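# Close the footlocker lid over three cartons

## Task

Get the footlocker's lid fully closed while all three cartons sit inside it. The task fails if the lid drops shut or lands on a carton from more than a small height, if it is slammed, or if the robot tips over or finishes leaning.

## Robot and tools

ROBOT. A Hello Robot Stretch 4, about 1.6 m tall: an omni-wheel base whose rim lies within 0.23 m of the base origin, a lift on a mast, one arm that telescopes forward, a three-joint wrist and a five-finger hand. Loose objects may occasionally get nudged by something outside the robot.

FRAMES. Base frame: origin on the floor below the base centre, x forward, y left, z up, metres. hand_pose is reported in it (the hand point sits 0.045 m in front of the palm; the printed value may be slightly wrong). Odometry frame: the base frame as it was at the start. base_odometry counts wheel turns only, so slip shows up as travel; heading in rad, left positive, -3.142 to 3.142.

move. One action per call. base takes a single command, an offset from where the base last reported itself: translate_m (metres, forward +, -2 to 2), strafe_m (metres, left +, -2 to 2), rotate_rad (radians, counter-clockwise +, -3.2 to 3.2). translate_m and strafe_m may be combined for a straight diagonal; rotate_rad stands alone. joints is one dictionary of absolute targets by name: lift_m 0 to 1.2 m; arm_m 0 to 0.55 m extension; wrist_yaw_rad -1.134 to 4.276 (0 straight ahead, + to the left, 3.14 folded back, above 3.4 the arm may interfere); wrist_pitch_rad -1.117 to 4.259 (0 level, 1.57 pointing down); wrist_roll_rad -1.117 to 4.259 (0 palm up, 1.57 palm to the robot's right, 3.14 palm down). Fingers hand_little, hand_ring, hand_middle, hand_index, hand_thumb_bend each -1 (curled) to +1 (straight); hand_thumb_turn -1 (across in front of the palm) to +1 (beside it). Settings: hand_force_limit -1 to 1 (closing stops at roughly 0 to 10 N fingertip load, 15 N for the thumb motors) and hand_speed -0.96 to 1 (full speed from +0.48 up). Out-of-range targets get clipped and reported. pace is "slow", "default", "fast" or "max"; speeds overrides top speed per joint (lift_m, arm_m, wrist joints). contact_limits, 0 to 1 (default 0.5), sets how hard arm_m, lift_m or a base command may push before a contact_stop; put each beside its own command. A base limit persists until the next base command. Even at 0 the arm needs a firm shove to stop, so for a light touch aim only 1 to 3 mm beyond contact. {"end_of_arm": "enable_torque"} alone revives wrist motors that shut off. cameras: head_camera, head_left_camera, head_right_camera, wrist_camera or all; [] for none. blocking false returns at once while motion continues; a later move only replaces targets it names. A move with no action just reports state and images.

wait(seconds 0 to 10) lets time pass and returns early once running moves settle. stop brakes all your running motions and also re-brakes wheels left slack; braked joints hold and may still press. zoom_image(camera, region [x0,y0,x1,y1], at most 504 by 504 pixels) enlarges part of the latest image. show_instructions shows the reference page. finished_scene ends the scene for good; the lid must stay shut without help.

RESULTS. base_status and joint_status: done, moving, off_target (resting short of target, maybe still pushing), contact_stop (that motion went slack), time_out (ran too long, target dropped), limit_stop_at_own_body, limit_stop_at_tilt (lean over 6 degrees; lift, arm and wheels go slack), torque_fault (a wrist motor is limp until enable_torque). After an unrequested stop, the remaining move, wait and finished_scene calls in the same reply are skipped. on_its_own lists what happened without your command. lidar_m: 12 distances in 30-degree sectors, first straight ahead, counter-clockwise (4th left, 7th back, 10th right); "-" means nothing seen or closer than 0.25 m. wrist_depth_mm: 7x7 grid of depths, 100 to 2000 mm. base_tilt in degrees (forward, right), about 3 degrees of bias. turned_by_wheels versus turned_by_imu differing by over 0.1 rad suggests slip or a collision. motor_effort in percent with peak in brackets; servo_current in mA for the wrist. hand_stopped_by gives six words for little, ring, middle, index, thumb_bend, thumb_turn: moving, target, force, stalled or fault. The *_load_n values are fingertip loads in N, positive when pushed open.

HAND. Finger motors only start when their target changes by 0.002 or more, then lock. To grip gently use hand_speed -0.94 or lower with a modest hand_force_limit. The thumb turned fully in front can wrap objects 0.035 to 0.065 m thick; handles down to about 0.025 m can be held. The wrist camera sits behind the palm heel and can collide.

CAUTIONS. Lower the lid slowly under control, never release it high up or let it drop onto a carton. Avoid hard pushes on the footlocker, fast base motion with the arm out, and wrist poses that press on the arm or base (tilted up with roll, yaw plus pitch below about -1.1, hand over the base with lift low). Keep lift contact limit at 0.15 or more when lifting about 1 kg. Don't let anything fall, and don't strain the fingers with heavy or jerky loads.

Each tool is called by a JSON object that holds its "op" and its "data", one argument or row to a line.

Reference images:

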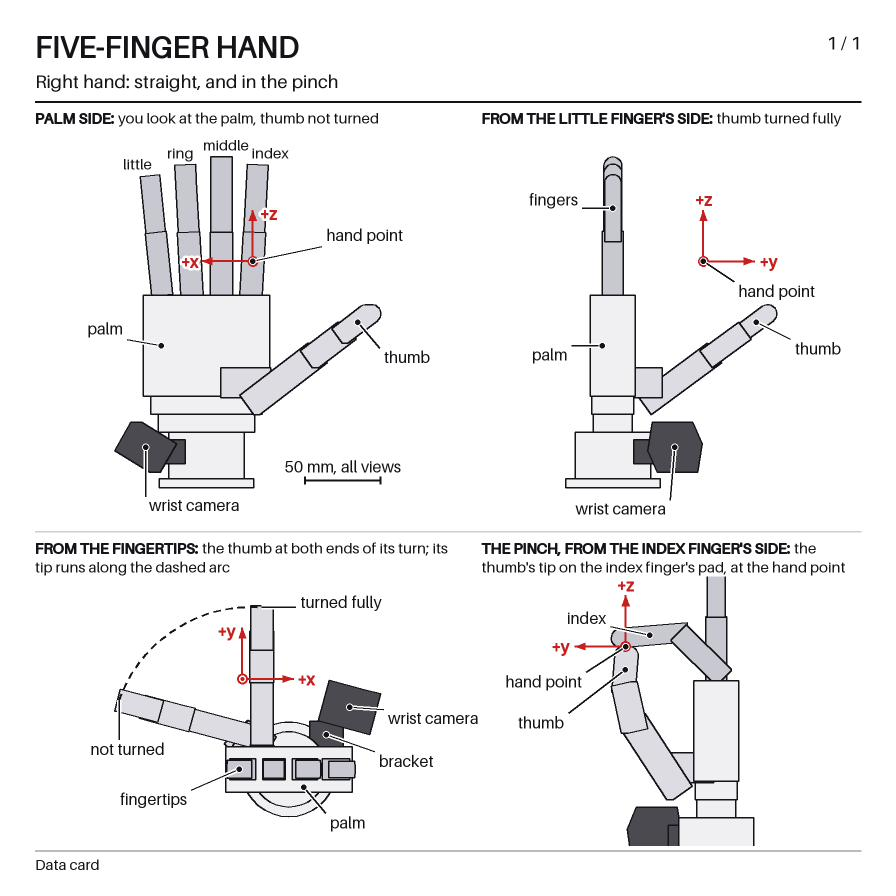

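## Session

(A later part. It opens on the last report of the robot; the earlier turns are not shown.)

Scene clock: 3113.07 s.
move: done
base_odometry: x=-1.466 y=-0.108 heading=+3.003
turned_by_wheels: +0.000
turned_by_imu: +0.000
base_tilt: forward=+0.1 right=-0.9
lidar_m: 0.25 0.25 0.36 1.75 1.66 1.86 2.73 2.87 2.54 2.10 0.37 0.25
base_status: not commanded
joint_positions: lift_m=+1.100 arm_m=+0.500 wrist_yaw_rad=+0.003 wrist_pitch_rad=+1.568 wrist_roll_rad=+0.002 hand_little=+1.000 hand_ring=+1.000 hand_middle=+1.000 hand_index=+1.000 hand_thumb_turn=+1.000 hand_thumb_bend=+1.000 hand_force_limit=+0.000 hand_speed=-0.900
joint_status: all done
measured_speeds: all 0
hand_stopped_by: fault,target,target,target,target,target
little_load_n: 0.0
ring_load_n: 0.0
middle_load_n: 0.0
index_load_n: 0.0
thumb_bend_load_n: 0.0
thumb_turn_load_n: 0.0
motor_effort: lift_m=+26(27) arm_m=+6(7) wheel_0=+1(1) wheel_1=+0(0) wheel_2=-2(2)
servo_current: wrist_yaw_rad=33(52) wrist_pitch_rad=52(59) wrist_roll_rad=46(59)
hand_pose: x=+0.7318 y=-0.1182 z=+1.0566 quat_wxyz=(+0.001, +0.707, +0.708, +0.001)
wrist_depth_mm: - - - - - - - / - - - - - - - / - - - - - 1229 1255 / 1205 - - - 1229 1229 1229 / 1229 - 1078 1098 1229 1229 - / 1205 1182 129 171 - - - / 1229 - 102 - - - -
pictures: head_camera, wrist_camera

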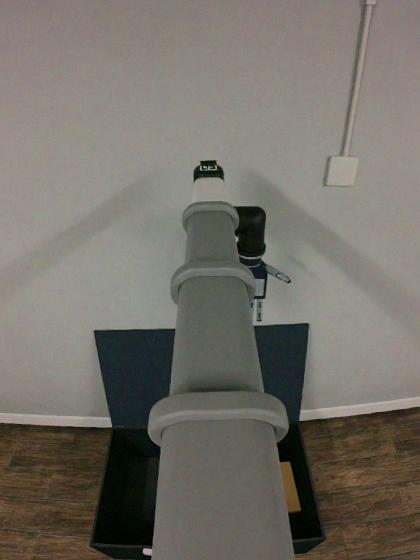

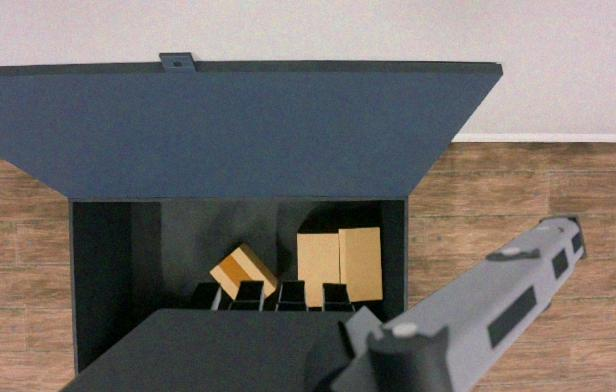

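{"op": "move", "data": {
  "joints": {"arm_m": 0.15}
}}

{"op": "move", "data": {
  "base": {"strafe_m": -0.66},
  "joints": {"lift_m": 0.8}
}}

{"op": "move", "data": {
  "joints": {"lift_m": 0.409, "wrist_yaw_rad": 1.5708, "wrist_roll_rad": 1.95, "wrist_pitch_rad": 0.0, "hand_thumb_turn": -1, "hand_thumb_bend": 0.0},
  "cameras": ["wrist_camera","head_camera"]
}}

Scene clock: 3222.33 s.
move: done
base_odometry: x=-1.466 y=-0.108 heading=+3.003
turned_by_wheels: +0.000
turned_by_imu: -0.001
base_tilt: forward=+0.0 right=-0.8
lidar_m: 0.25 0.26 0.36 1.77 1.67 1.85 2.74 2.84 2.56 2.11 0.36 0.26
base_status: not commanded
joint_positions: lift_m=+1.100 arm_m=+0.150 wrist_yaw_rad=+0.003 wrist_pitch_rad=+1.568 wrist_roll_rad=+0.002 hand_little=+1.000 hand_ring=+1.000 hand_middle=+1.000 hand_index=+1.000 hand_thumb_turn=+1.000 hand_thumb_bend=+1.000 hand_force_limit=+0.000 hand_speed=-0.900
joint_status: all done
measured_speeds: all 0
hand_stopped_by: fault,target,target,target,target,target
little_load_n: 0.0
ring_load_n: 0.0
middle_load_n: 0.0
index_load_n: 0.0
thumb_bend_load_n: 0.0
thumb_turn_load_n: 0.0
motor_effort: lift_m=+25(27) arm_m=-6(8) wheel_0=+1(1) wheel_1=+0(0) wheel_2=-2(3)
servo_current: wrist_yaw_rad=46(52) wrist_pitch_rad=39(59) wrist_roll_rad=39(59)
hand_pose: x=+0.3821 y=-0.1182 z=+1.0566 quat_wxyz=(+0.001, +0.707, +0.707, +0.001)
wrist_depth_mm: 1205 - - - - 1229 1229 / 1182 - - - 1229 1229 1255 / 1205 - 1078 1078 1229 1229 1255 / 1205 - - - 1229 1229 1255 / 1205 1229 1205 1229 1229 1229 - / 1205 1229 130 172 1255 - - / 1229 - 102 - - - -
pictures: none

Scene clock: 3225.87 s.
move: done
base_odometry: x=-1.375 y=+0.546 heading=+3.003
turned_by_wheels: +0.000
turned_by_imu: -0.002
base_tilt: forward=+0.1 right=-0.9
lidar_m: 0.84 0.44 0.39 1.01 2.19 2.74 2.73 2.59 1.85 1.46 1.27 0.91
base_status: done
joint_positions: lift_m=+0.800 arm_m=+0.150 wrist_yaw_rad=+0.003 wrist_pitch_rad=+1.568 wrist_roll_rad=+0.002 hand_little=+1.000 hand_ring=+1.000 hand_middle=+1.000 hand_index=+1.000 hand_thumb_turn=+1.000 hand_thumb_bend=+1.000 hand_force_limit=+0.000 hand_speed=-0.900
joint_status: all done
measured_speeds: all 0
hand_stopped_by: fault,target,target,target,target,target
little_load_n: 0.0
ring_load_n: 0.0
middle_load_n: -0.5
index_load_n: 0.0
thumb_bend_load_n: 0.0
thumb_turn_load_n: 0.0
motor_effort: lift_m=+19(27) arm_m=-6(7) wheel_0=+1(12) wheel_1=-1(12) wheel_2=-1(5)
servo_current: wrist_yaw_rad=46(52) wrist_pitch_rad=52(59) wrist_roll_rad=33(59)
hand_pose: x=+0.3821 y=-0.1182 z=+0.7572 quat_wxyz=(+0.001, +0.707, +0.707, +0.001)
wrist_depth_mm: 609 904 917 917 917 917 931 / 615 904 904 917 917 917 931 / 615 904 904 917 917 931 946 / 615 917 917 931 931 931 931 / 917 917 931 917 931 931 - / 917 917 130 172 931 - - / 917 - 102 - - - -
pictures: none

Scene clock: 3236.57 s.
move: done
base_odometry: x=-1.375 y=+0.546 heading=+3.003
turned_by_wheels: +0.000
turned_by_imu: -0.001
base_tilt: forward=+0.0 right=-0.8
lidar_m: 0.85 0.41 0.38 1.00 2.18 2.75 2.73 2.60 1.87 1.46 1.24 0.91
base_status: not commanded
joint_positions: lift_m=+0.409 arm_m=+0.150 wrist_yaw_rad=+1.567 wrist_pitch_rad=+0.009 wrist_roll_rad=+1.948 hand_little=+1.000 hand_ring=+1.000 hand_middle=+1.000 hand_index=+1.000 hand_thumb_turn=-1.000 hand_thumb_bend=+0.000 hand_force_limit=+0.000 hand_speed=-0.900
joint_status: all done
measured_speeds: all 0
hand_stopped_by: fault,target,target,target,target,target
little_load_n: 0.0
ring_load_n: 0.0
middle_load_n: 0.0
index_load_n: 0.0
thumb_bend_load_n: 0.0
thumb_turn_load_n: 0.0
motor_effort: lift_m=+19(20) arm_m=-5(6) wheel_0=+1(1) wheel_1=-1(1) wheel_2=-1(1)
servo_current: wrist_yaw_rad=39(130) wrist_pitch_rad=72(189) wrist_roll_rad=39(98)
hand_pose: x=+0.4538 y=+0.2205 z=+0.5346 quat_wxyz=(-0.581, +0.588, +0.398, +0.396)
wrist_depth_mm: - - - - 647 - 258 / - - - - - 715 - / - - - - - 732 640 / - - - 131 - - - / - - - - - - - / - - 166 - - 1366 1008 / - - 102 - - 1430 1060
pictures: head_camera, wrist_camera

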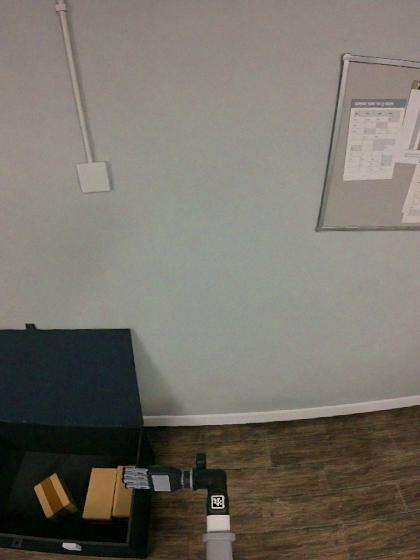

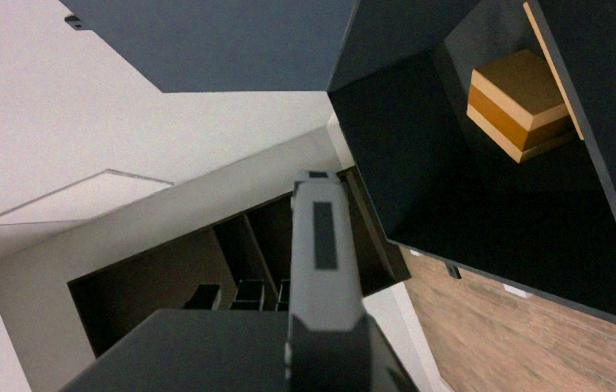

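{"op": "move", "data": {
  "cameras": ["all"]
}}

Scene clock: 3275.07 s.
base_odometry: x=-1.375 y=+0.546 heading=+3.003
turned_by_wheels: +0.000
turned_by_imu: +0.000
base_tilt: forward=+0.0 right=-0.9
lidar_m: 0.85 0.40 0.39 0.96 2.15 2.70 2.76 2.59 1.85 1.46 1.25 0.89
base_status: not commanded
joint_positions: lift_m=+0.409 arm_m=+0.150 wrist_yaw_rad=+1.567 wrist_pitch_rad=+0.009 wrist_roll_rad=+1.948 hand_little=+1.000 hand_ring=+1.000 hand_middle=+1.000 hand_index=+1.000 hand_thumb_turn=-1.000 hand_thumb_bend=+0.000 hand_force_limit=+0.000 hand_speed=-0.900
joint_status: all done
measured_speeds: all 0
hand_stopped_by: fault,target,target,target,target,target
little_load_n: 0.0
ring_load_n: 0.0
middle_load_n: 0.0
index_load_n: 0.0
thumb_bend_load_n: 0.0
thumb_turn_load_n: 0.0
motor_effort: lift_m=+18(20) arm_m=-6(6) wheel_0=+1(1) wheel_1=-1(1) wheel_2=-1(1)
servo_current: wrist_yaw_rad=46(130) wrist_pitch_rad=59(189) wrist_roll_rad=46(98)
hand_pose: x=+0.4538 y=+0.2205 z=+0.5346 quat_wxyz=(-0.581, +0.588, +0.398, +0.396) (m; base frame)
wrist_depth_mm: - - - - 647 - 257 / - - - - - 715 - / - - - - - 741 640 / - - - 131 - - - / - - - - - - - / - - 166 - - 1397 1008 / - - 102 - - 1430 1078
pictures: head_camera, head_left_camera, head_right_camera, wrist_camera

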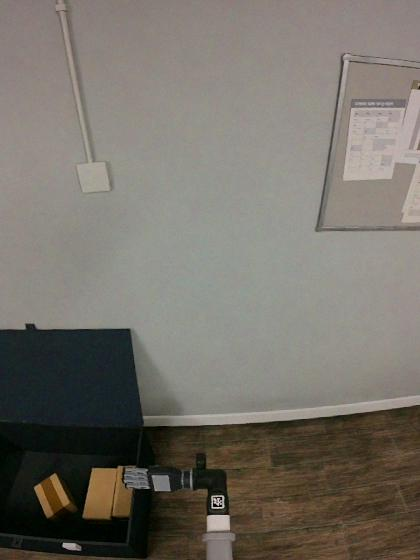

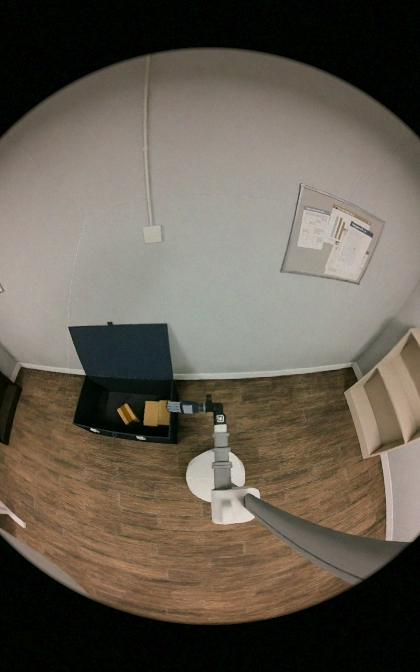

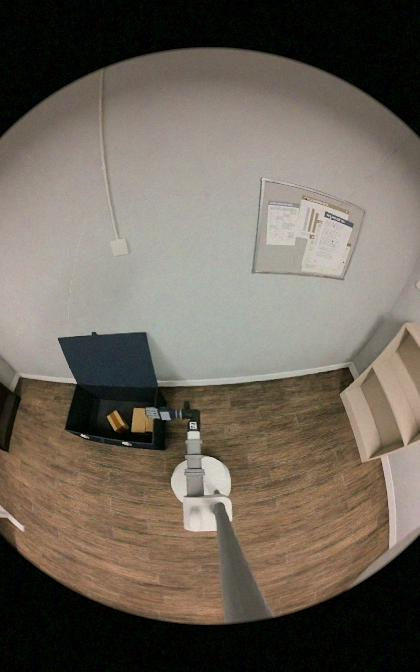

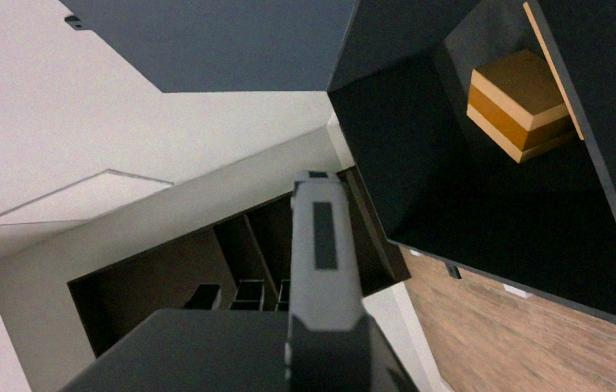

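{"op": "move", "data": {
  "base": {"strafe_m": -0.04},
  "pace": "slow"
}}

{"op": "move", "data": {
  "joints": {"arm_m": 0.54},
  "speeds": {"arm_m": 0.15},
  "contact_limits": {"arm_m": 0.1},
  "cameras": ["all"]
}}

Scene clock: 3330.50 s.
move: done
base_odometry: x=-1.370 y=+0.585 heading=+3.003
turned_by_wheels: +0.000
turned_by_imu: -0.001
base_tilt: forward=+0.1 right=-0.9
lidar_m: 0.85 0.47 0.44 0.94 2.25 2.81 2.74 2.52 1.83 1.41 1.26 0.91
base_status: done
joint_positions: lift_m=+0.409 arm_m=+0.150 wrist_yaw_rad=+1.567 wrist_pitch_rad=+0.009 wrist_roll_rad=+1.948 hand_little=+1.000 hand_ring=+1.000 hand_middle=+1.000 hand_index=+1.000 hand_thumb_turn=-1.000 hand_thumb_bend=+0.000 hand_force_limit=+0.000 hand_speed=-0.900
joint_status: not commanded
measured_speeds: all 0
hand_stopped_by: fault,target,target,target,target,target
little_load_n: -0.5
ring_load_n: 0.0
middle_load_n: 0.0
index_load_n: 0.0
thumb_bend_load_n: 0.0
thumb_turn_load_n: 0.5
motor_effort: lift_m=+18(19) arm_m=-6(6) wheel_0=+2(8) wheel_1=-2(8) wheel_2=-1(4)
servo_current: wrist_yaw_rad=39(52) wrist_pitch_rad=72(78) wrist_roll_rad=39(52)
hand_pose: x=+0.4538 y=+0.2205 z=+0.5346 quat_wxyz=(-0.581, +0.588, +0.398, +0.396)
wrist_depth_mm: - - - - 654 298 298 / - - - - - 732 297 / - - - - - 741 297 / - - - 131 - - - / - - - - - - - / - - 165 - - 1397 1025 / - - 102 - - 1430 1060
pictures: none

Scene clock: 3333.77 s.
move: done
base_odometry: x=-1.370 y=+0.585 heading=+3.003
turned_by_wheels: +0.000
turned_by_imu: +0.000
base_tilt: forward=+0.1 right=-0.9
lidar_m: 0.86 0.47 0.41 0.96 2.23 2.81 2.75 2.53 1.82 1.41 1.25 0.89
base_status: not commanded
joint_positions: lift_m=+0.409 arm_m=+0.540 wrist_yaw_rad=+1.568 wrist_pitch_rad=+0.009 wrist_roll_rad=+1.948 hand_little=+1.000 hand_ring=+1.000 hand_middle=+1.000 hand_index=+1.000 hand_thumb_turn=-1.000 hand_thumb_bend=+0.000 hand_force_limit=+0.000 hand_speed=-0.900
joint_status: all done
measured_speeds: all 0
hand_stopped_by: fault,target,target,target,target,target
little_load_n: 0.0
ring_load_n: 0.0
middle_load_n: 0.0
index_load_n: 0.0
thumb_bend_load_n: 0.0
thumb_turn_load_n: 0.5
motor_effort: lift_m=+18(19) arm_m=+6(8) wheel_0=+2(2) wheel_1=-2(2) wheel_2=+0(1)
servo_current: wrist_yaw_rad=39(52) wrist_pitch_rad=65(72) wrist_roll_rad=46(52)
contact_limits: arm_m 0.1
hand_pose: x=+0.8434 y=+0.2205 z=+0.5346 quat_wxyz=(-0.582, +0.588, +0.398, +0.396)
wrist_depth_mm: - - - - - - - / - - - - - - 691 / - - - - 1464 991 741 / - - - 108 - 683 539 / 279 300 291 - - 297 320 / - - 165 - - - 741 / - - 102 - - - -
pictures: head_camera, head_left_camera, head_right_camera, wrist_camera

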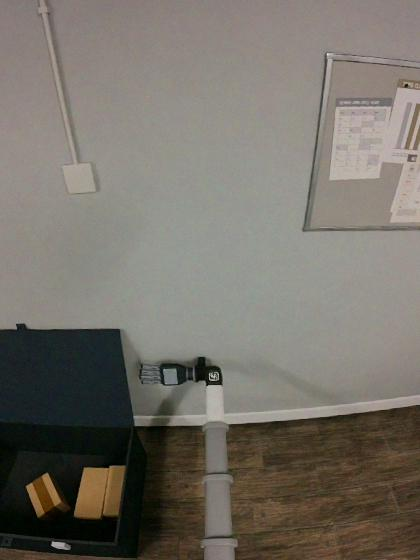

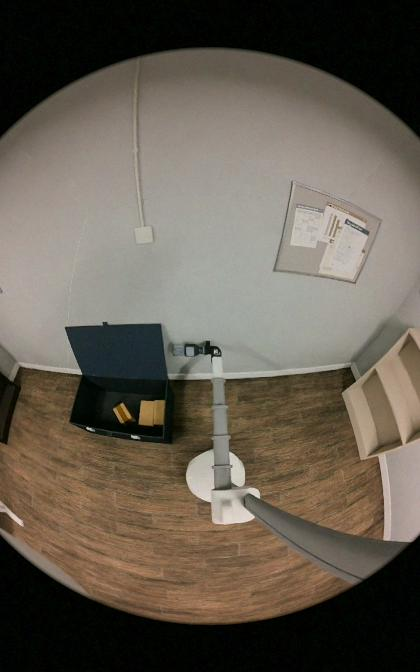

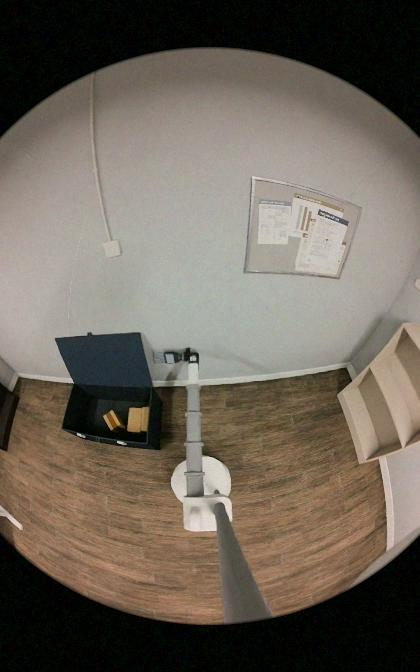

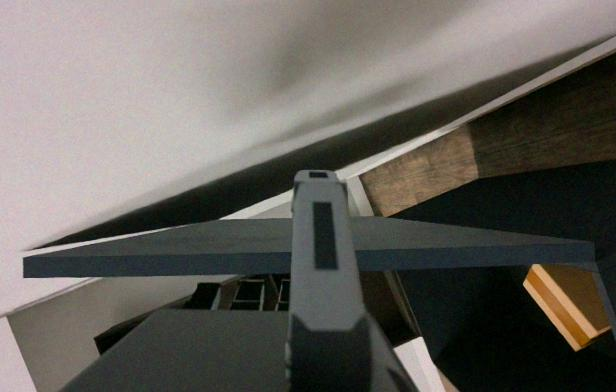

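{"op": "zoom_image", "data": {
  "camera": "wrist_camera",
  "region": [150, 160, 450, 340]
}}

Scaled by 1.680.

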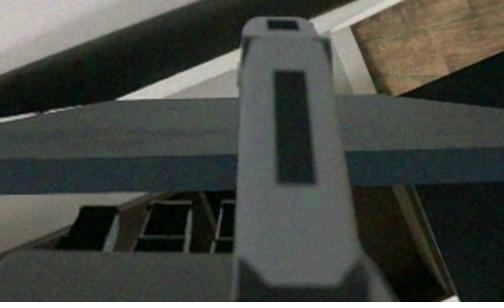

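{"op": "move", "data": {
  "joints": {"arm_m": 0.521, "lift_m": 0.416, "wrist_roll_rad": 1.922},
  "pace": "slow",
  "cameras": ["wrist_camera"]
}}

{"op": "zoom_image", "data": {
  "camera": "wrist_camera",
  "region": [150, 160, 450, 340]
}}

Scene clock: 3371.50 s.
move: done
base_odometry: x=-1.370 y=+0.585 heading=+3.003
turned_by_wheels: +0.000
turned_by_imu: -0.001
base_tilt: forward=+0.1 right=-1.0
lidar_m: 0.86 0.45 0.42 0.97 2.23 2.79 2.75 2.50 1.83 1.41 1.26 0.90
base_status: not commanded
joint_positions: lift_m=+0.416 arm_m=+0.521 wrist_yaw_rad=+1.568 wrist_pitch_rad=+0.009 wrist_roll_rad=+1.924 hand_little=+1.000 hand_ring=+1.000 hand_middle=+1.000 hand_index=+1.000 hand_thumb_turn=-1.000 hand_thumb_bend=+0.000 hand_force_limit=+0.000 hand_speed=-0.900
joint_status: all done
measured_speeds: all 0
hand_stopped_by: fault,target,target,target,target,target
little_load_n: 0.0
ring_load_n: 0.0
middle_load_n: 0.0
index_load_n: 0.0
thumb_bend_load_n: 0.0
thumb_turn_load_n: 0.0
motor_effort: lift_m=+26(28) arm_m=-7(7) wheel_0=+2(2) wheel_1=-2(2) wheel_2=-1(1)
servo_current: wrist_yaw_rad=52(52) wrist_pitch_rad=59(72) wrist_roll_rad=39(59)
hand_pose: x=+0.8260 y=+0.2206 z=+0.5421 quat_wxyz=(-0.577, +0.583, +0.405, +0.403)
wrist_depth_mm: - - - - - - - / - - - - - - 699 / - - - - 1618 991 768 / - - - 109 - 640 496 / 277 - - - - 296 298 / - - 165 - - - 707 / - - 102 - - - -

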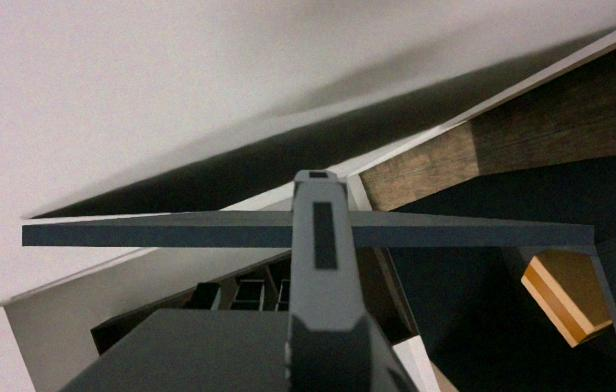

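Scaled by 1.680.

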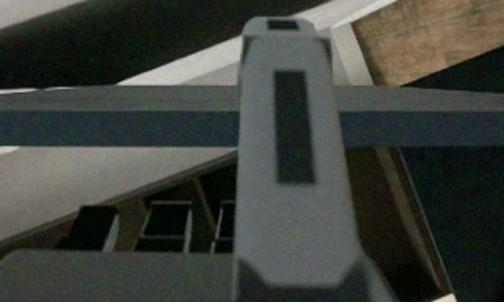

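{"op": "move", "data": {
  "base": {"strafe_m": 0.07},
  "pace": "slow",
  "contact_limits": {"strafe_m": 0.1},
  "cameras": ["wrist_camera"]
}}

{"op": "zoom_image", "data": {
  "camera": "wrist_camera",
  "region": [150, 160, 450, 340]
}}

Scene clock: 3382.97 s.
move: done
base_odometry: x=-1.379 y=+0.516 heading=+3.003
turned_by_wheels: +0.000
turned_by_imu: -0.001
base_tilt: forward=+0.0 right=-1.0
lidar_m: 0.85 0.37 0.37 0.99 2.18 2.72 2.75 2.63 1.89 1.48 1.27 0.92
base_status: done
joint_positions: lift_m=+0.416 arm_m=+0.521 wrist_yaw_rad=+1.568 wrist_pitch_rad=+0.009 wrist_roll_rad=+1.924 hand_little=+1.000 hand_ring=+1.000 hand_middle=+1.000 hand_index=+1.000 hand_thumb_turn=-1.000 hand_thumb_bend=+0.000 hand_force_limit=+0.000 hand_speed=-0.900
joint_status: not commanded
measured_speeds: all 0
hand_stopped_by: fault,target,target,target,target,target
little_load_n: 0.0
ring_load_n: 0.0
middle_load_n: 0.0
index_load_n: 0.0
thumb_bend_load_n: 0.0
thumb_turn_load_n: 0.0
motor_effort: lift_m=+26(27) arm_m=-6(7) wheel_0=-3(8) wheel_1=+2(11) wheel_2=+0(4)
servo_current: wrist_yaw_rad=46(52) wrist_pitch_rad=59(72) wrist_roll_rad=33(59)
contact_limits: strafe_m 0.1
hand_pose: x=+0.8259 y=+0.2206 z=+0.5421 quat_wxyz=(-0.577, +0.583, +0.405, +0.403)
wrist_depth_mm: - - - - - - - / - - - - - - 699 / - - - - 1618 1008 768 / - - - 110 - 647 504 / 211 253 260 263 222 224 227 / - - 165 - - - 707 / - - 102 - - - -

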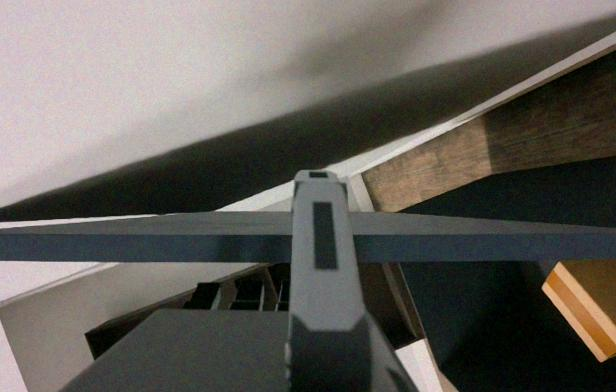

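Scaled by 1.680.

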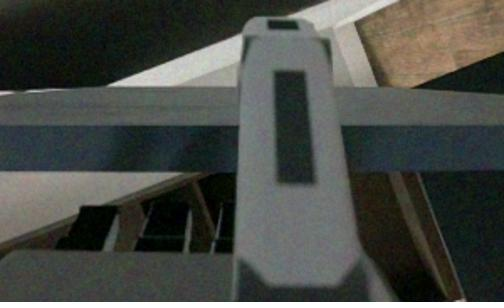

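{"op": "move", "data": {
  "base": {"strafe_m": 0.07},
  "pace": "slow",
  "contact_limits": {"strafe_m": 0.1},
  "cameras": ["wrist_camera"]
}}

{"op": "zoom_image", "data": {
  "camera": "wrist_camera",
  "region": [150, 160, 450, 340]
}}

Scene clock: 3394.23 s.
move: done
base_odometry: x=-1.389 y=+0.447 heading=+3.003
turned_by_wheels: +0.000
turned_by_imu: +0.001
base_tilt: forward=+0.1 right=-0.9
lidar_m: 0.83 0.31 0.38 0.97 2.10 2.64 2.74 2.72 1.96 1.55 1.25 0.90
base_status: done
joint_positions: lift_m=+0.416 arm_m=+0.521 wrist_yaw_rad=+1.568 wrist_pitch_rad=+0.009 wrist_roll_rad=+1.924 hand_little=+1.000 hand_ring=+1.000 hand_middle=+1.000 hand_index=+1.000 hand_thumb_turn=-1.000 hand_thumb_bend=+0.000 hand_force_limit=+0.000 hand_speed=-0.900
joint_status: not commanded
measured_speeds: all 0
hand_stopped_by: fault,target,target,target,target,target
little_load_n: 0.0
ring_load_n: 0.0
middle_load_n: 0.0
index_load_n: 0.0
thumb_bend_load_n: 0.0
thumb_turn_load_n: 0.0
motor_effort: lift_m=+26(27) arm_m=-6(6) wheel_0=+0(8) wheel_1=+3(11) wheel_2=-1(4)
servo_current: wrist_yaw_rad=39(59) wrist_pitch_rad=72(78) wrist_roll_rad=52(59)
contact_limits: strafe_m 0.1
hand_pose: x=+0.8259 y=+0.2206 z=+0.5421 quat_wxyz=(-0.577, +0.583, +0.405, +0.403)
wrist_depth_mm: - - - - - - - / - - - - - - 699 / - - - - 1618 1008 750 / - - - 109 - 676 504 / 172 144 146 - 149 151 152 / - - 144 - - - 931 / - - 102 - - - -

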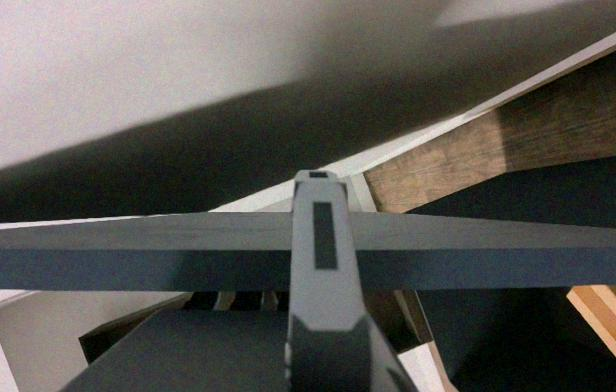

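Scaled by 1.680.

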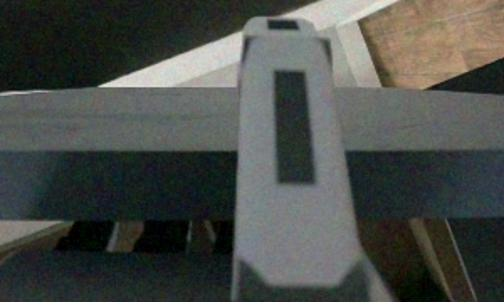

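{"op": "move", "data": {
  "base": {"strafe_m": 0.028},
  "pace": "slow",
  "contact_limits": {"strafe_m": 0.1},
  "cameras": ["wrist_camera"]
}}

{"op": "zoom_image", "data": {
  "camera": "wrist_camera",
  "region": [150, 160, 450, 340]
}}

Scene clock: 3402.50 s.
move: done
base_odometry: x=-1.393 y=+0.419 heading=+3.003
turned_by_wheels: +0.000
turned_by_imu: +0.000
base_tilt: forward=+0.2 right=-0.8
lidar_m: 0.69 0.30 0.37 0.98 2.06 2.58 2.73 2.75 1.99 1.57 1.25 0.89
base_status: done
joint_positions: lift_m=+0.416 arm_m=+0.521 wrist_yaw_rad=+1.568 wrist_pitch_rad=+0.009 wrist_roll_rad=+1.924 hand_little=+1.000 hand_ring=+1.000 hand_middle=+1.000 hand_index=+1.000 hand_thumb_turn=-1.000 hand_thumb_bend=+0.000 hand_force_limit=+0.000 hand_speed=-0.900
joint_status: not commanded
measured_speeds: all 0
hand_stopped_by: fault,target,target,target,target,target
little_load_n: 0.0
ring_load_n: 0.0
middle_load_n: 0.0
index_load_n: 0.0
thumb_bend_load_n: 0.0
thumb_turn_load_n: 0.0
motor_effort: lift_m=+27(27) arm_m=-6(6) wheel_0=-1(8) wheel_1=+3(11) wheel_2=+0(4)
servo_current: wrist_yaw_rad=46(52) wrist_pitch_rad=72(72) wrist_roll_rad=46(59)
contact_limits: strafe_m 0.1
hand_pose: x=+0.8259 y=+0.2206 z=+0.5421 quat_wxyz=(-0.577, +0.583, +0.405, +0.403)
wrist_depth_mm: - - - - - - - / - - - - - - 699 / - - - - 1537 1008 759 / - - - 111 - 676 496 / 166 169 173 135 135 135 175 / 114 116 118 - 120 121 917 / - - 102 - - - -

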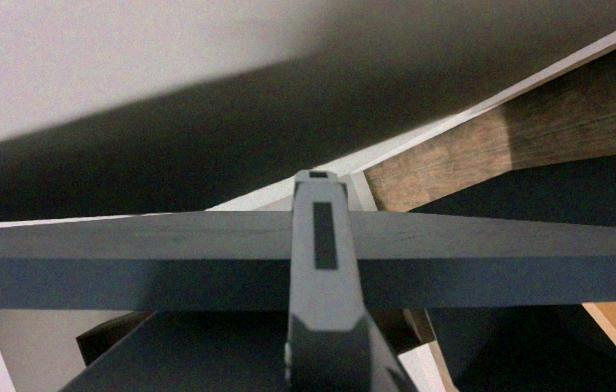

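Scaled by 1.680.

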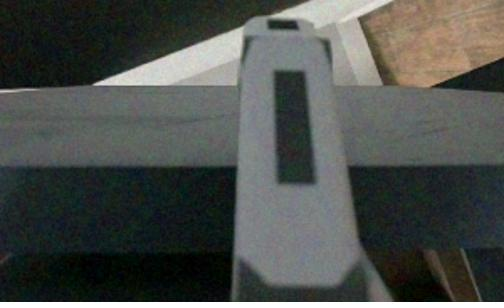

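{"op": "move", "data": {
  "joints": {"hand_force_limit": -0.6, "hand_speed": -0.94, "hand_thumb_bend": -0.4},
  "cameras": ["wrist_camera"]
}}

Scene clock: 3413.20 s.
move: off_target
base_odometry: x=-1.393 y=+0.419 heading=+3.003
turned_by_wheels: +0.000
turned_by_imu: -0.001
base_tilt: forward=+0.1 right=-0.9
lidar_m: 0.68 0.29 0.38 1.00 2.06 2.60 2.73 2.78 2.01 1.58 1.28 0.89
base_status: not commanded
joint_positions: lift_m=+0.416 arm_m=+0.521 wrist_yaw_rad=+1.568 wrist_pitch_rad=+0.009 wrist_roll_rad=+1.924 hand_little=+1.000 hand_ring=+1.000 hand_middle=+1.000 hand_index=+1.000 hand_thumb_turn=-1.000 hand_thumb_bend=-0.332 hand_force_limit=-0.600 hand_speed=-0.940
joint_status: hand_thumb_bend off_target (ended at -0.332, target -0.400); the others done
measured_speeds: all 0
hand_stopped_by: fault,target,target,target,force,target
little_load_n: 0.0
ring_load_n: 0.0
middle_load_n: 0.0
index_load_n: 0.0
thumb_bend_load_n: 3.0
thumb_turn_load_n: 0.0
motor_effort: lift_m=+26(27) arm_m=-6(7) wheel_0=-1(1) wheel_1=+3(3) wheel_2=+0(1)
servo_current: wrist_yaw_rad=46(52) wrist_pitch_rad=59(78) wrist_roll_rad=39(59)
contact_limits: strafe_m 0.1
hand_pose: x=+0.8259 y=+0.2206 z=+0.5421 quat_wxyz=(-0.577, +0.583, +0.405, +0.403)
wrist_depth_mm: - - - - - - - / - - - - - - 699 / - - - - - 991 741 / - - - - 1983 691 525 / 172 143 189 148 154 156 213 / 115 116 119 - 121 122 123 / - - 102 - - - -

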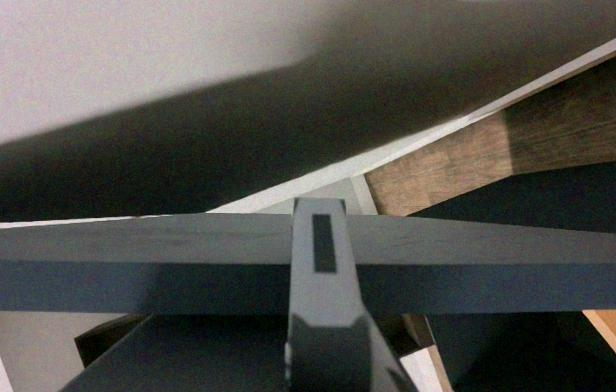

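{"op": "move", "data": {
  "joints": {"arm_m": 0.5074, "lift_m": 0.4193, "wrist_roll_rad": 1.871},
  "speeds": {"arm_m": 0.02, "lift_m": 0.01, "wrist_roll_rad": 0.08},
  "cameras": ["wrist_camera"]
}}

{"op": "zoom_image", "data": {
  "camera": "wrist_camera",
  "region": [150, 160, 450, 340]
}}

Scene clock: 3441.57 s.
move: done
base_odometry: x=-1.393 y=+0.419 heading=+3.003
turned_by_wheels: +0.000
turned_by_imu: -0.001
base_tilt: forward=+0.1 right=-0.9
lidar_m: 0.66 0.29 0.37 1.01 2.07 2.60 2.76 2.78 2.00 1.57 1.25 0.90
base_status: not commanded
joint_positions: lift_m=+0.419 arm_m=+0.508 wrist_yaw_rad=+1.568 wrist_pitch_rad=+0.009 wrist_roll_rad=+1.873 hand_little=+1.000 hand_ring=+1.000 hand_middle=+1.000 hand_index=+1.000 hand_thumb_turn=-1.000 hand_thumb_bend=-0.331 hand_force_limit=-0.600 hand_speed=-0.940
joint_status: all done
measured_speeds: all 0
hand_stopped_by: fault,target,target,target,force,target
little_load_n: 0.0
ring_load_n: 0.0
middle_load_n: 0.0
index_load_n: 0.0
thumb_bend_load_n: 3.5
thumb_turn_load_n: 0.0
motor_effort: lift_m=+27(29) arm_m=-7(9) wheel_0=-1(1) wheel_1=+3(3) wheel_2=+0(1)
servo_current: wrist_yaw_rad=33(46) wrist_pitch_rad=65(65) wrist_roll_rad=46(59)
contact_limits: strafe_m 0.1
hand_pose: x=+0.8149 y=+0.2206 z=+0.5478 quat_wxyz=(-0.566, +0.573, +0.420, +0.418)
wrist_depth_mm: - - - - - - - / - - - - - - 699 / - - - - - 991 759 / - - - - 1921 960 569 / 138 143 189 148 153 154 210 / 115 117 119 - 121 122 123 / - - 102 - - - -

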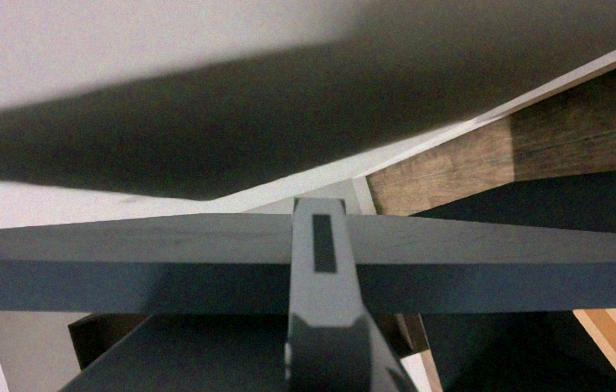

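Scaled by 1.680.

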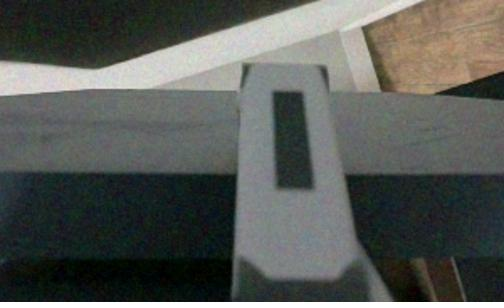

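{"op": "move", "data": {
  "joints": {"arm_m": 0.4815, "lift_m": 0.4236, "wrist_roll_rad": 1.771},
  "speeds": {"arm_m": 0.02, "lift_m": 0.01, "wrist_roll_rad": 0.08},
  "cameras": ["wrist_camera"]
}}

{"op": "zoom_image", "data": {
  "camera": "wrist_camera",
  "region": [150, 160, 450, 340]
}}

Scene clock: 3452.47 s.
move: done
base_odometry: x=-1.393 y=+0.419 heading=+3.003
turned_by_wheels: +0.000
turned_by_imu: -0.001
base_tilt: forward=+0.2 right=-0.8
lidar_m: 0.68 0.30 0.36 0.96 2.09 2.59 2.73 2.78 1.99 1.56 1.24 0.90
base_status: not commanded
joint_positions: lift_m=+0.423 arm_m=+0.482 wrist_yaw_rad=+1.568 wrist_pitch_rad=+0.009 wrist_roll_rad=+1.773 hand_little=+1.000 hand_ring=+1.000 hand_middle=+1.000 hand_index=+1.000 hand_thumb_turn=-1.000 hand_thumb_bend=-0.331 hand_force_limit=-0.600 hand_speed=-0.940
joint_status: all done
measured_speeds: all 0
hand_stopped_by: fault,target,target,target,force,target
little_load_n: 0.0
ring_load_n: 0.0
middle_load_n: 0.0
index_load_n: 0.0
thumb_bend_load_n: 2.5
thumb_turn_load_n: 0.0
motor_effort: lift_m=+27(29) arm_m=-7(9) wheel_0=-1(1) wheel_1=+3(3) wheel_2=+0(1)
servo_current: wrist_yaw_rad=46(52) wrist_pitch_rad=65(72) wrist_roll_rad=46(59)
contact_limits: strafe_m 0.1
hand_pose: x=+0.7935 y=+0.2207 z=+0.5573 quat_wxyz=(-0.545, +0.551, +0.448, +0.446)
wrist_depth_mm: - - - - - - - / - - - - - - - / - - - - - 1025 759 / - - - - 1921 1042 661 / 179 147 192 151 154 154 154 / 115 116 119 - 121 122 597 / - - 102 - - - -

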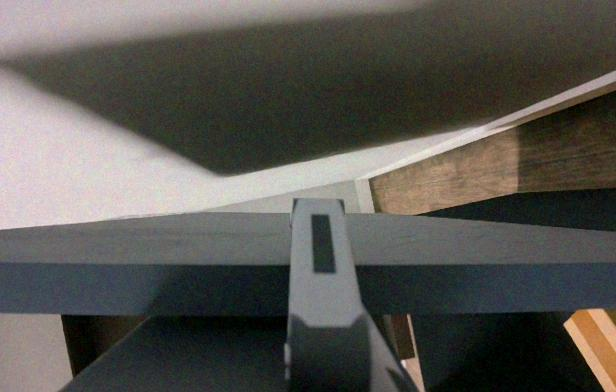

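Scaled by 1.680.

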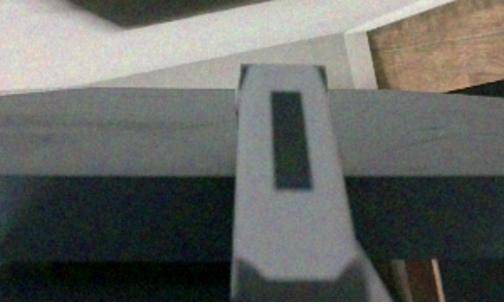

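{"op": "move", "data": {
  "joints": {"arm_m": 0.4552, "lift_m": 0.4253, "wrist_roll_rad": 1.671},
  "speeds": {"arm_m": 0.02, "lift_m": 0.01, "wrist_roll_rad": 0.08},
  "cameras": ["wrist_camera", "head_camera"]
}}

{"op": "zoom_image", "data": {
  "camera": "wrist_camera",
  "region": [150, 160, 450, 340]
}}

Scene clock: 3511.07 s.
move: done
base_odometry: x=-1.393 y=+0.419 heading=+3.003
turned_by_wheels: +0.000
turned_by_imu: -0.001
base_tilt: forward=+0.0 right=-0.8
lidar_m: 0.66 0.30 0.38 0.98 2.10 2.60 2.76 2.75 2.00 1.57 1.26 0.89
base_status: not commanded
joint_positions: lift_m=+0.425 arm_m=+0.455 wrist_yaw_rad=+1.568 wrist_pitch_rad=+0.009 wrist_roll_rad=+1.673 hand_little=+1.000 hand_ring=+1.000 hand_middle=+1.000 hand_index=+1.000 hand_thumb_turn=-1.000 hand_thumb_bend=-0.332 hand_force_limit=-0.600 hand_speed=-0.940
joint_status: all done
measured_speeds: all 0
hand_stopped_by: fault,target,target,target,force,target
little_load_n: 0.0
ring_load_n: 0.0
middle_load_n: 0.0
index_load_n: 0.0
thumb_bend_load_n: 1.0
thumb_turn_load_n: -0.5
motor_effort: lift_m=+26(30) arm_m=-6(9) wheel_0=-1(1) wheel_1=+3(3) wheel_2=-1(1)
servo_current: wrist_yaw_rad=39(52) wrist_pitch_rad=65(72) wrist_roll_rad=33(59)
contact_limits: strafe_m 0.1
hand_pose: x=+0.7711 y=+0.2207 z=+0.5645 quat_wxyz=(-0.522, +0.528, +0.475, +0.472)
wrist_depth_mm: - - - - - - - / - - - - - - - / - - - - - 1025 768 / - - - - 1808 1098 759 / 148 151 153 153 154 153 197 / 114 116 118 - 120 122 569 / - - 102 - - - 609
pictures: head_camera, wrist_camera

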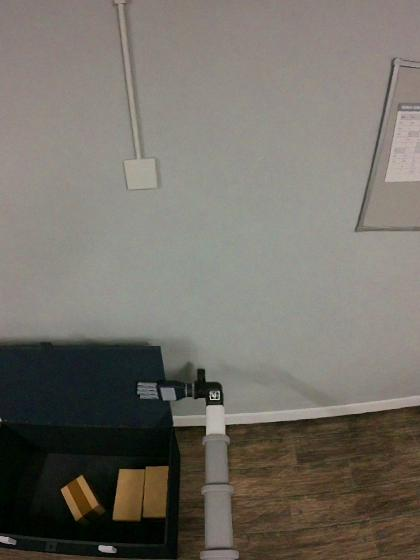

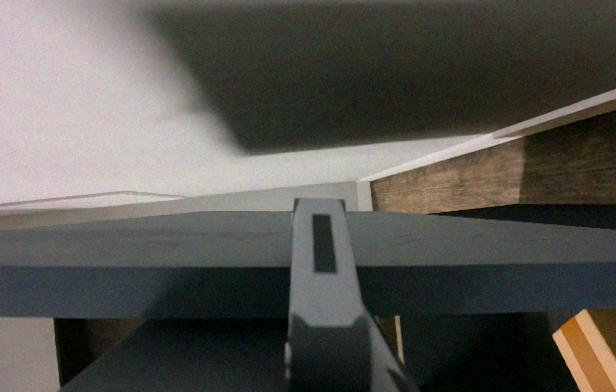

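Scaled by 1.680.

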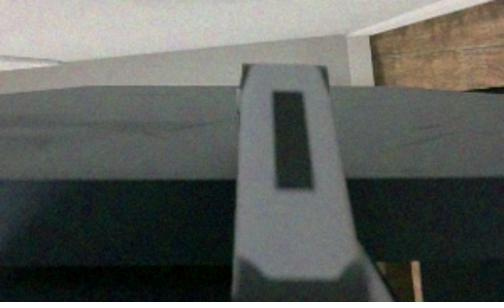

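{"op": "move", "data": {
  "joints": {"arm_m": 0.462, "lift_m": 0.489},
  "speeds": {"arm_m": 0.006, "lift_m": 0.05},
  "cameras": ["wrist_camera"]
}}

{"op": "move", "data": {
  "joints": {"arm_m": 0.468, "lift_m": 0.5527},
  "speeds": {"arm_m": 0.006, "lift_m": 0.05},
  "cameras": ["wrist_camera"]
}}

"speeds": arm_m = 0.006 is out of range 0.01 to 0.7
Scene clock: 3520.13 s.
base_odometry: x=-1.393 y=+0.419 heading=+3.003
turned_by_wheels: +0.000
turned_by_imu: +0.000
base_tilt: forward=+0.0 right=-0.9
lidar_m: 0.69 0.30 0.38 1.00 2.11 2.62 2.76 2.77 1.98 1.59 1.25 0.90
base_status: not commanded
joint_positions: lift_m=+0.425 arm_m=+0.455 wrist_yaw_rad=+1.568 wrist_pitch_rad=+0.009 wrist_roll_rad=+1.673 hand_little=+1.000 hand_ring=+1.000 hand_middle=+1.000 hand_index=+1.000 hand_thumb_turn=-1.000 hand_thumb_bend=-0.332 hand_force_limit=-0.600 hand_speed=-0.940
joint_status: all done
measured_speeds: all 0
hand_stopped_by: fault,target,target,target,force,target
little_load_n: 0.0
ring_load_n: 0.0
middle_load_n: 0.0
index_load_n: 0.0
thumb_bend_load_n: 1.5
thumb_turn_load_n: 0.0
motor_effort: lift_m=+27(30) arm_m=-6(9) wheel_0=-1(1) wheel_1=+3(3) wheel_2=+0(1)
servo_current: wrist_yaw_rad=46(52) wrist_pitch_rad=59(72) wrist_roll_rad=20(59)
contact_limits: strafe_m 0.1
hand_pose: x=+0.7711 y=+0.2207 z=+0.5645 quat_wxyz=(-0.522, +0.528, +0.475, +0.472)
wrist_depth_mm: - - - - - - - / - - - - - - - / - - - - - 1025 778 / - - - - 1863 1118 759 / 148 151 153 153 154 153 196 / 114 116 118 - 120 122 574 / - - 102 - - - 609
pictures: none

not run: a call was refused earlier in this reply.

{"op": "move", "data": {
  "joints": {"arm_m": 0.462, "lift_m": 0.489},
  "speeds": {"arm_m": 0.01, "lift_m": 0.08},
  "cameras": ["wrist_camera"]
}}

{"op": "move", "data": {
  "joints": {"arm_m": 0.468, "lift_m": 0.5527},
  "speeds": {"arm_m": 0.01, "lift_m": 0.08},
  "cameras": ["wrist_camera", "head_camera"]
}}

Scene clock: 3529.60 s.
move: done
base_odometry: x=-1.393 y=+0.419 heading=+3.003
turned_by_wheels: +0.000
turned_by_imu: -0.001
base_tilt: forward=+0.0 right=-1.0
lidar_m: 0.70 0.30 0.37 0.96 2.08 2.67 2.74 2.77 1.99 1.57 1.27 0.87
base_status: not commanded
joint_positions: lift_m=+0.489 arm_m=+0.462 wrist_yaw_rad=+1.568 wrist_pitch_rad=+0.009 wrist_roll_rad=+1.673 hand_little=+1.000 hand_ring=+1.000 hand_middle=+1.000 hand_index=+1.000 hand_thumb_turn=-1.000 hand_thumb_bend=-0.332 hand_force_limit=-0.600 hand_speed=-0.940
joint_status: all done
measured_speeds: all 0
hand_stopped_by: fault,target,target,target,force,target
little_load_n: 0.0
ring_load_n: 0.0
middle_load_n: 0.0
index_load_n: 0.0
thumb_bend_load_n: 1.5
thumb_turn_load_n: 0.0
motor_effort: lift_m=+26(31) arm_m=+6(7) wheel_0=-1(1) wheel_1=+3(3) wheel_2=-1(1)
servo_current: wrist_yaw_rad=33(52) wrist_pitch_rad=65(72) wrist_roll_rad=39(46)
contact_limits: strafe_m 0.1
hand_pose: x=+0.7775 y=+0.2207 z=+0.6282 quat_wxyz=(-0.522, +0.528, +0.475, +0.472)
wrist_depth_mm: - - - - - - - / - - - - - - - / - - - - - 1138 866 / - - - - - 1205 842 / 211 159 158 156 150 146 180 / 114 116 117 - 120 122 123 / - - 102 - - - -

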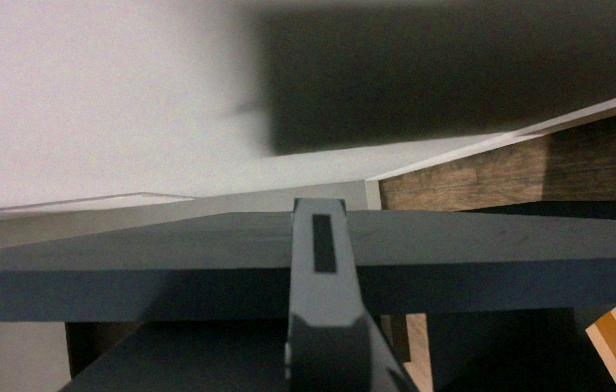

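Scene clock: 3530.93 s.
move: done
base_odometry: x=-1.393 y=+0.419 heading=+3.003
turned_by_wheels: +0.000
turned_by_imu: +0.000
base_tilt: forward=+0.0 right=-0.9
lidar_m: 0.67 0.30 0.38 1.01 2.09 2.70 2.76 2.76 1.99 1.57 1.25 0.89
base_status: not commanded
joint_positions: lift_m=+0.552 arm_m=+0.468 wrist_yaw_rad=+1.568 wrist_pitch_rad=+0.009 wrist_roll_rad=+1.673 hand_little=+1.000 hand_ring=+1.000 hand_middle=+1.000 hand_index=+1.000 hand_thumb_turn=-1.000 hand_thumb_bend=-0.332 hand_force_limit=-0.600 hand_speed=-0.940
joint_status: all done
measured_speeds: all 0
hand_stopped_by: fault,target,target,target,force,target
little_load_n: 0.0
ring_load_n: 0.0
middle_load_n: 0.0
index_load_n: 0.0
thumb_bend_load_n: 1.0
thumb_turn_load_n: 0.0
motor_effort: lift_m=+27(29) arm_m=+6(7) wheel_0=-1(1) wheel_1=+3(3) wheel_2=+0(1)
servo_current: wrist_yaw_rad=46(52) wrist_pitch_rad=52(65) wrist_roll_rad=46(52)
contact_limits: strafe_m 0.1
hand_pose: x=+0.7835 y=+0.2207 z=+0.6919 quat_wxyz=(-0.522, +0.528, +0.475, +0.472)
wrist_depth_mm: - - - - - - - / - - - - - - - / - - - - - - 946 / - - - - - 1336 917 / - - 159 156 150 146 179 / - 116 117 - 121 122 123 / - - 102 - - - -
pictures: head_camera, wrist_camera

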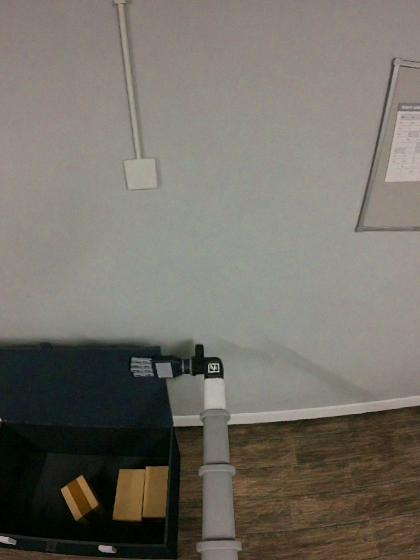

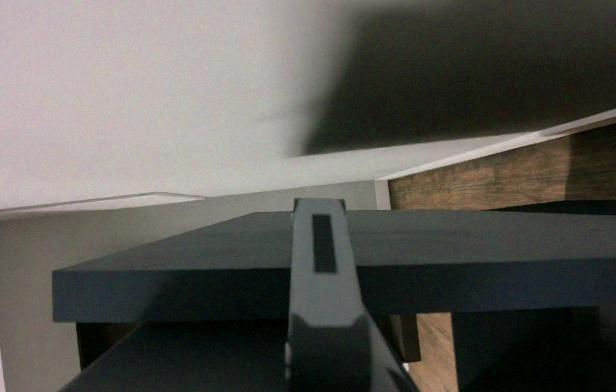

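{"op": "move", "data": {
  "joints": {"arm_m": 0.4353, "lift_m": 0.552, "wrist_roll_rad": 1.569},
  "speeds": {"arm_m": 0.02, "lift_m": 0.02, "wrist_roll_rad": 0.06},
  "cameras": ["wrist_camera"]
}}

Scene clock: 3547.90 s.
move: done
base_odometry: x=-1.393 y=+0.419 heading=+3.003
turned_by_wheels: +0.000
turned_by_imu: -0.001
base_tilt: forward=+0.1 right=-0.9
lidar_m: 0.69 0.31 0.35 0.99 2.08 2.69 2.74 2.77 2.00 1.57 1.23 0.88
base_status: not commanded
joint_positions: lift_m=+0.552 arm_m=+0.435 wrist_yaw_rad=+1.568 wrist_pitch_rad=+0.009 wrist_roll_rad=+1.571 hand_little=+1.000 hand_ring=+1.000 hand_middle=+1.000 hand_index=+1.000 hand_thumb_turn=-1.000 hand_thumb_bend=-0.333 hand_force_limit=-0.600 hand_speed=-0.940
joint_status: all done
measured_speeds: all 0
hand_stopped_by: fault,target,target,target,force,target
little_load_n: 0.0
ring_load_n: 0.0
middle_load_n: 0.0
index_load_n: 0.0
thumb_bend_load_n: 0.0
thumb_turn_load_n: 0.0
motor_effort: lift_m=+20(26) arm_m=-6(8) wheel_0=-1(1) wheel_1=+3(3) wheel_2=+0(1)
servo_current: wrist_yaw_rad=39(52) wrist_pitch_rad=52(72) wrist_roll_rad=39(65)
contact_limits: strafe_m 0.1
hand_pose: x=+0.7546 y=+0.2207 z=+0.6977 quat_wxyz=(-0.497, +0.503, +0.501, +0.498)
wrist_depth_mm: - - - - - - - / - - - - - - - / - - - - - - - / - - - - - 1366 976 / - 151 154 155 156 156 201 / - 115 117 - 120 121 122 / - - 102 - - - -

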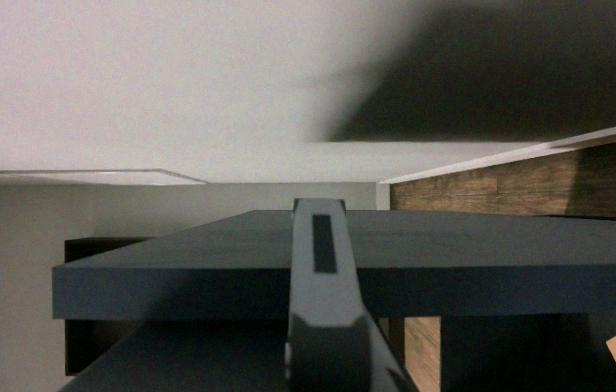

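{"op": "move", "data": {
  "joints": {"arm_m": 0.4125, "lift_m": 0.5505, "wrist_roll_rad": 1.509},
  "speeds": {"arm_m": 0.015, "lift_m": 0.02, "wrist_roll_rad": 0.04},
  "cameras": ["wrist_camera"]
}}

{"op": "move", "data": {
  "joints": {"arm_m": 0.3888, "lift_m": 0.5467, "wrist_roll_rad": 1.449},
  "speeds": {"arm_m": 0.015, "lift_m": 0.02, "wrist_roll_rad": 0.04},
  "cameras": ["wrist_camera"]
}}

"speeds": wrist_roll_rad = 0.04 is out of range 0.05 to 1.82
Scene clock: 3558.43 s.
base_odometry: x=-1.393 y=+0.419 heading=+3.003
turned_by_wheels: +0.000
turned_by_imu: +0.000
base_tilt: forward=+0.1 right=-0.9
lidar_m: 0.68 0.30 0.37 0.98 2.09 2.60 2.75 2.77 1.99 1.58 1.27 0.90
base_status: not commanded
joint_positions: lift_m=+0.552 arm_m=+0.435 wrist_yaw_rad=+1.568 wrist_pitch_rad=+0.009 wrist_roll_rad=+1.571 hand_little=+1.000 hand_ring=+1.000 hand_middle=+1.000 hand_index=+1.000 hand_thumb_turn=-1.000 hand_thumb_bend=-0.333 hand_force_limit=-0.600 hand_speed=-0.940
joint_status: all done
measured_speeds: all 0
hand_stopped_by: fault,target,target,target,force,target
little_load_n: 0.0
ring_load_n: 0.0
middle_load_n: 0.0
index_load_n: 0.0
thumb_bend_load_n: 0.0
thumb_turn_load_n: 0.0
motor_effort: lift_m=+19(26) arm_m=-7(8) wheel_0=-1(1) wheel_1=+3(3) wheel_2=+0(1)
servo_current: wrist_yaw_rad=46(52) wrist_pitch_rad=65(72) wrist_roll_rad=39(65)
contact_limits: strafe_m 0.1
hand_pose: x=+0.7546 y=+0.2207 z=+0.6977 quat_wxyz=(-0.497, +0.503, +0.501, +0.498)
wrist_depth_mm: - - - - - - - / - - - - - - - / - - - - - - - / - - - - - 1397 960 / - 151 154 127 156 156 201 / - 115 117 - 120 121 122 / - - 102 - - - -
pictures: none

not run: a call was refused earlier in this reply.


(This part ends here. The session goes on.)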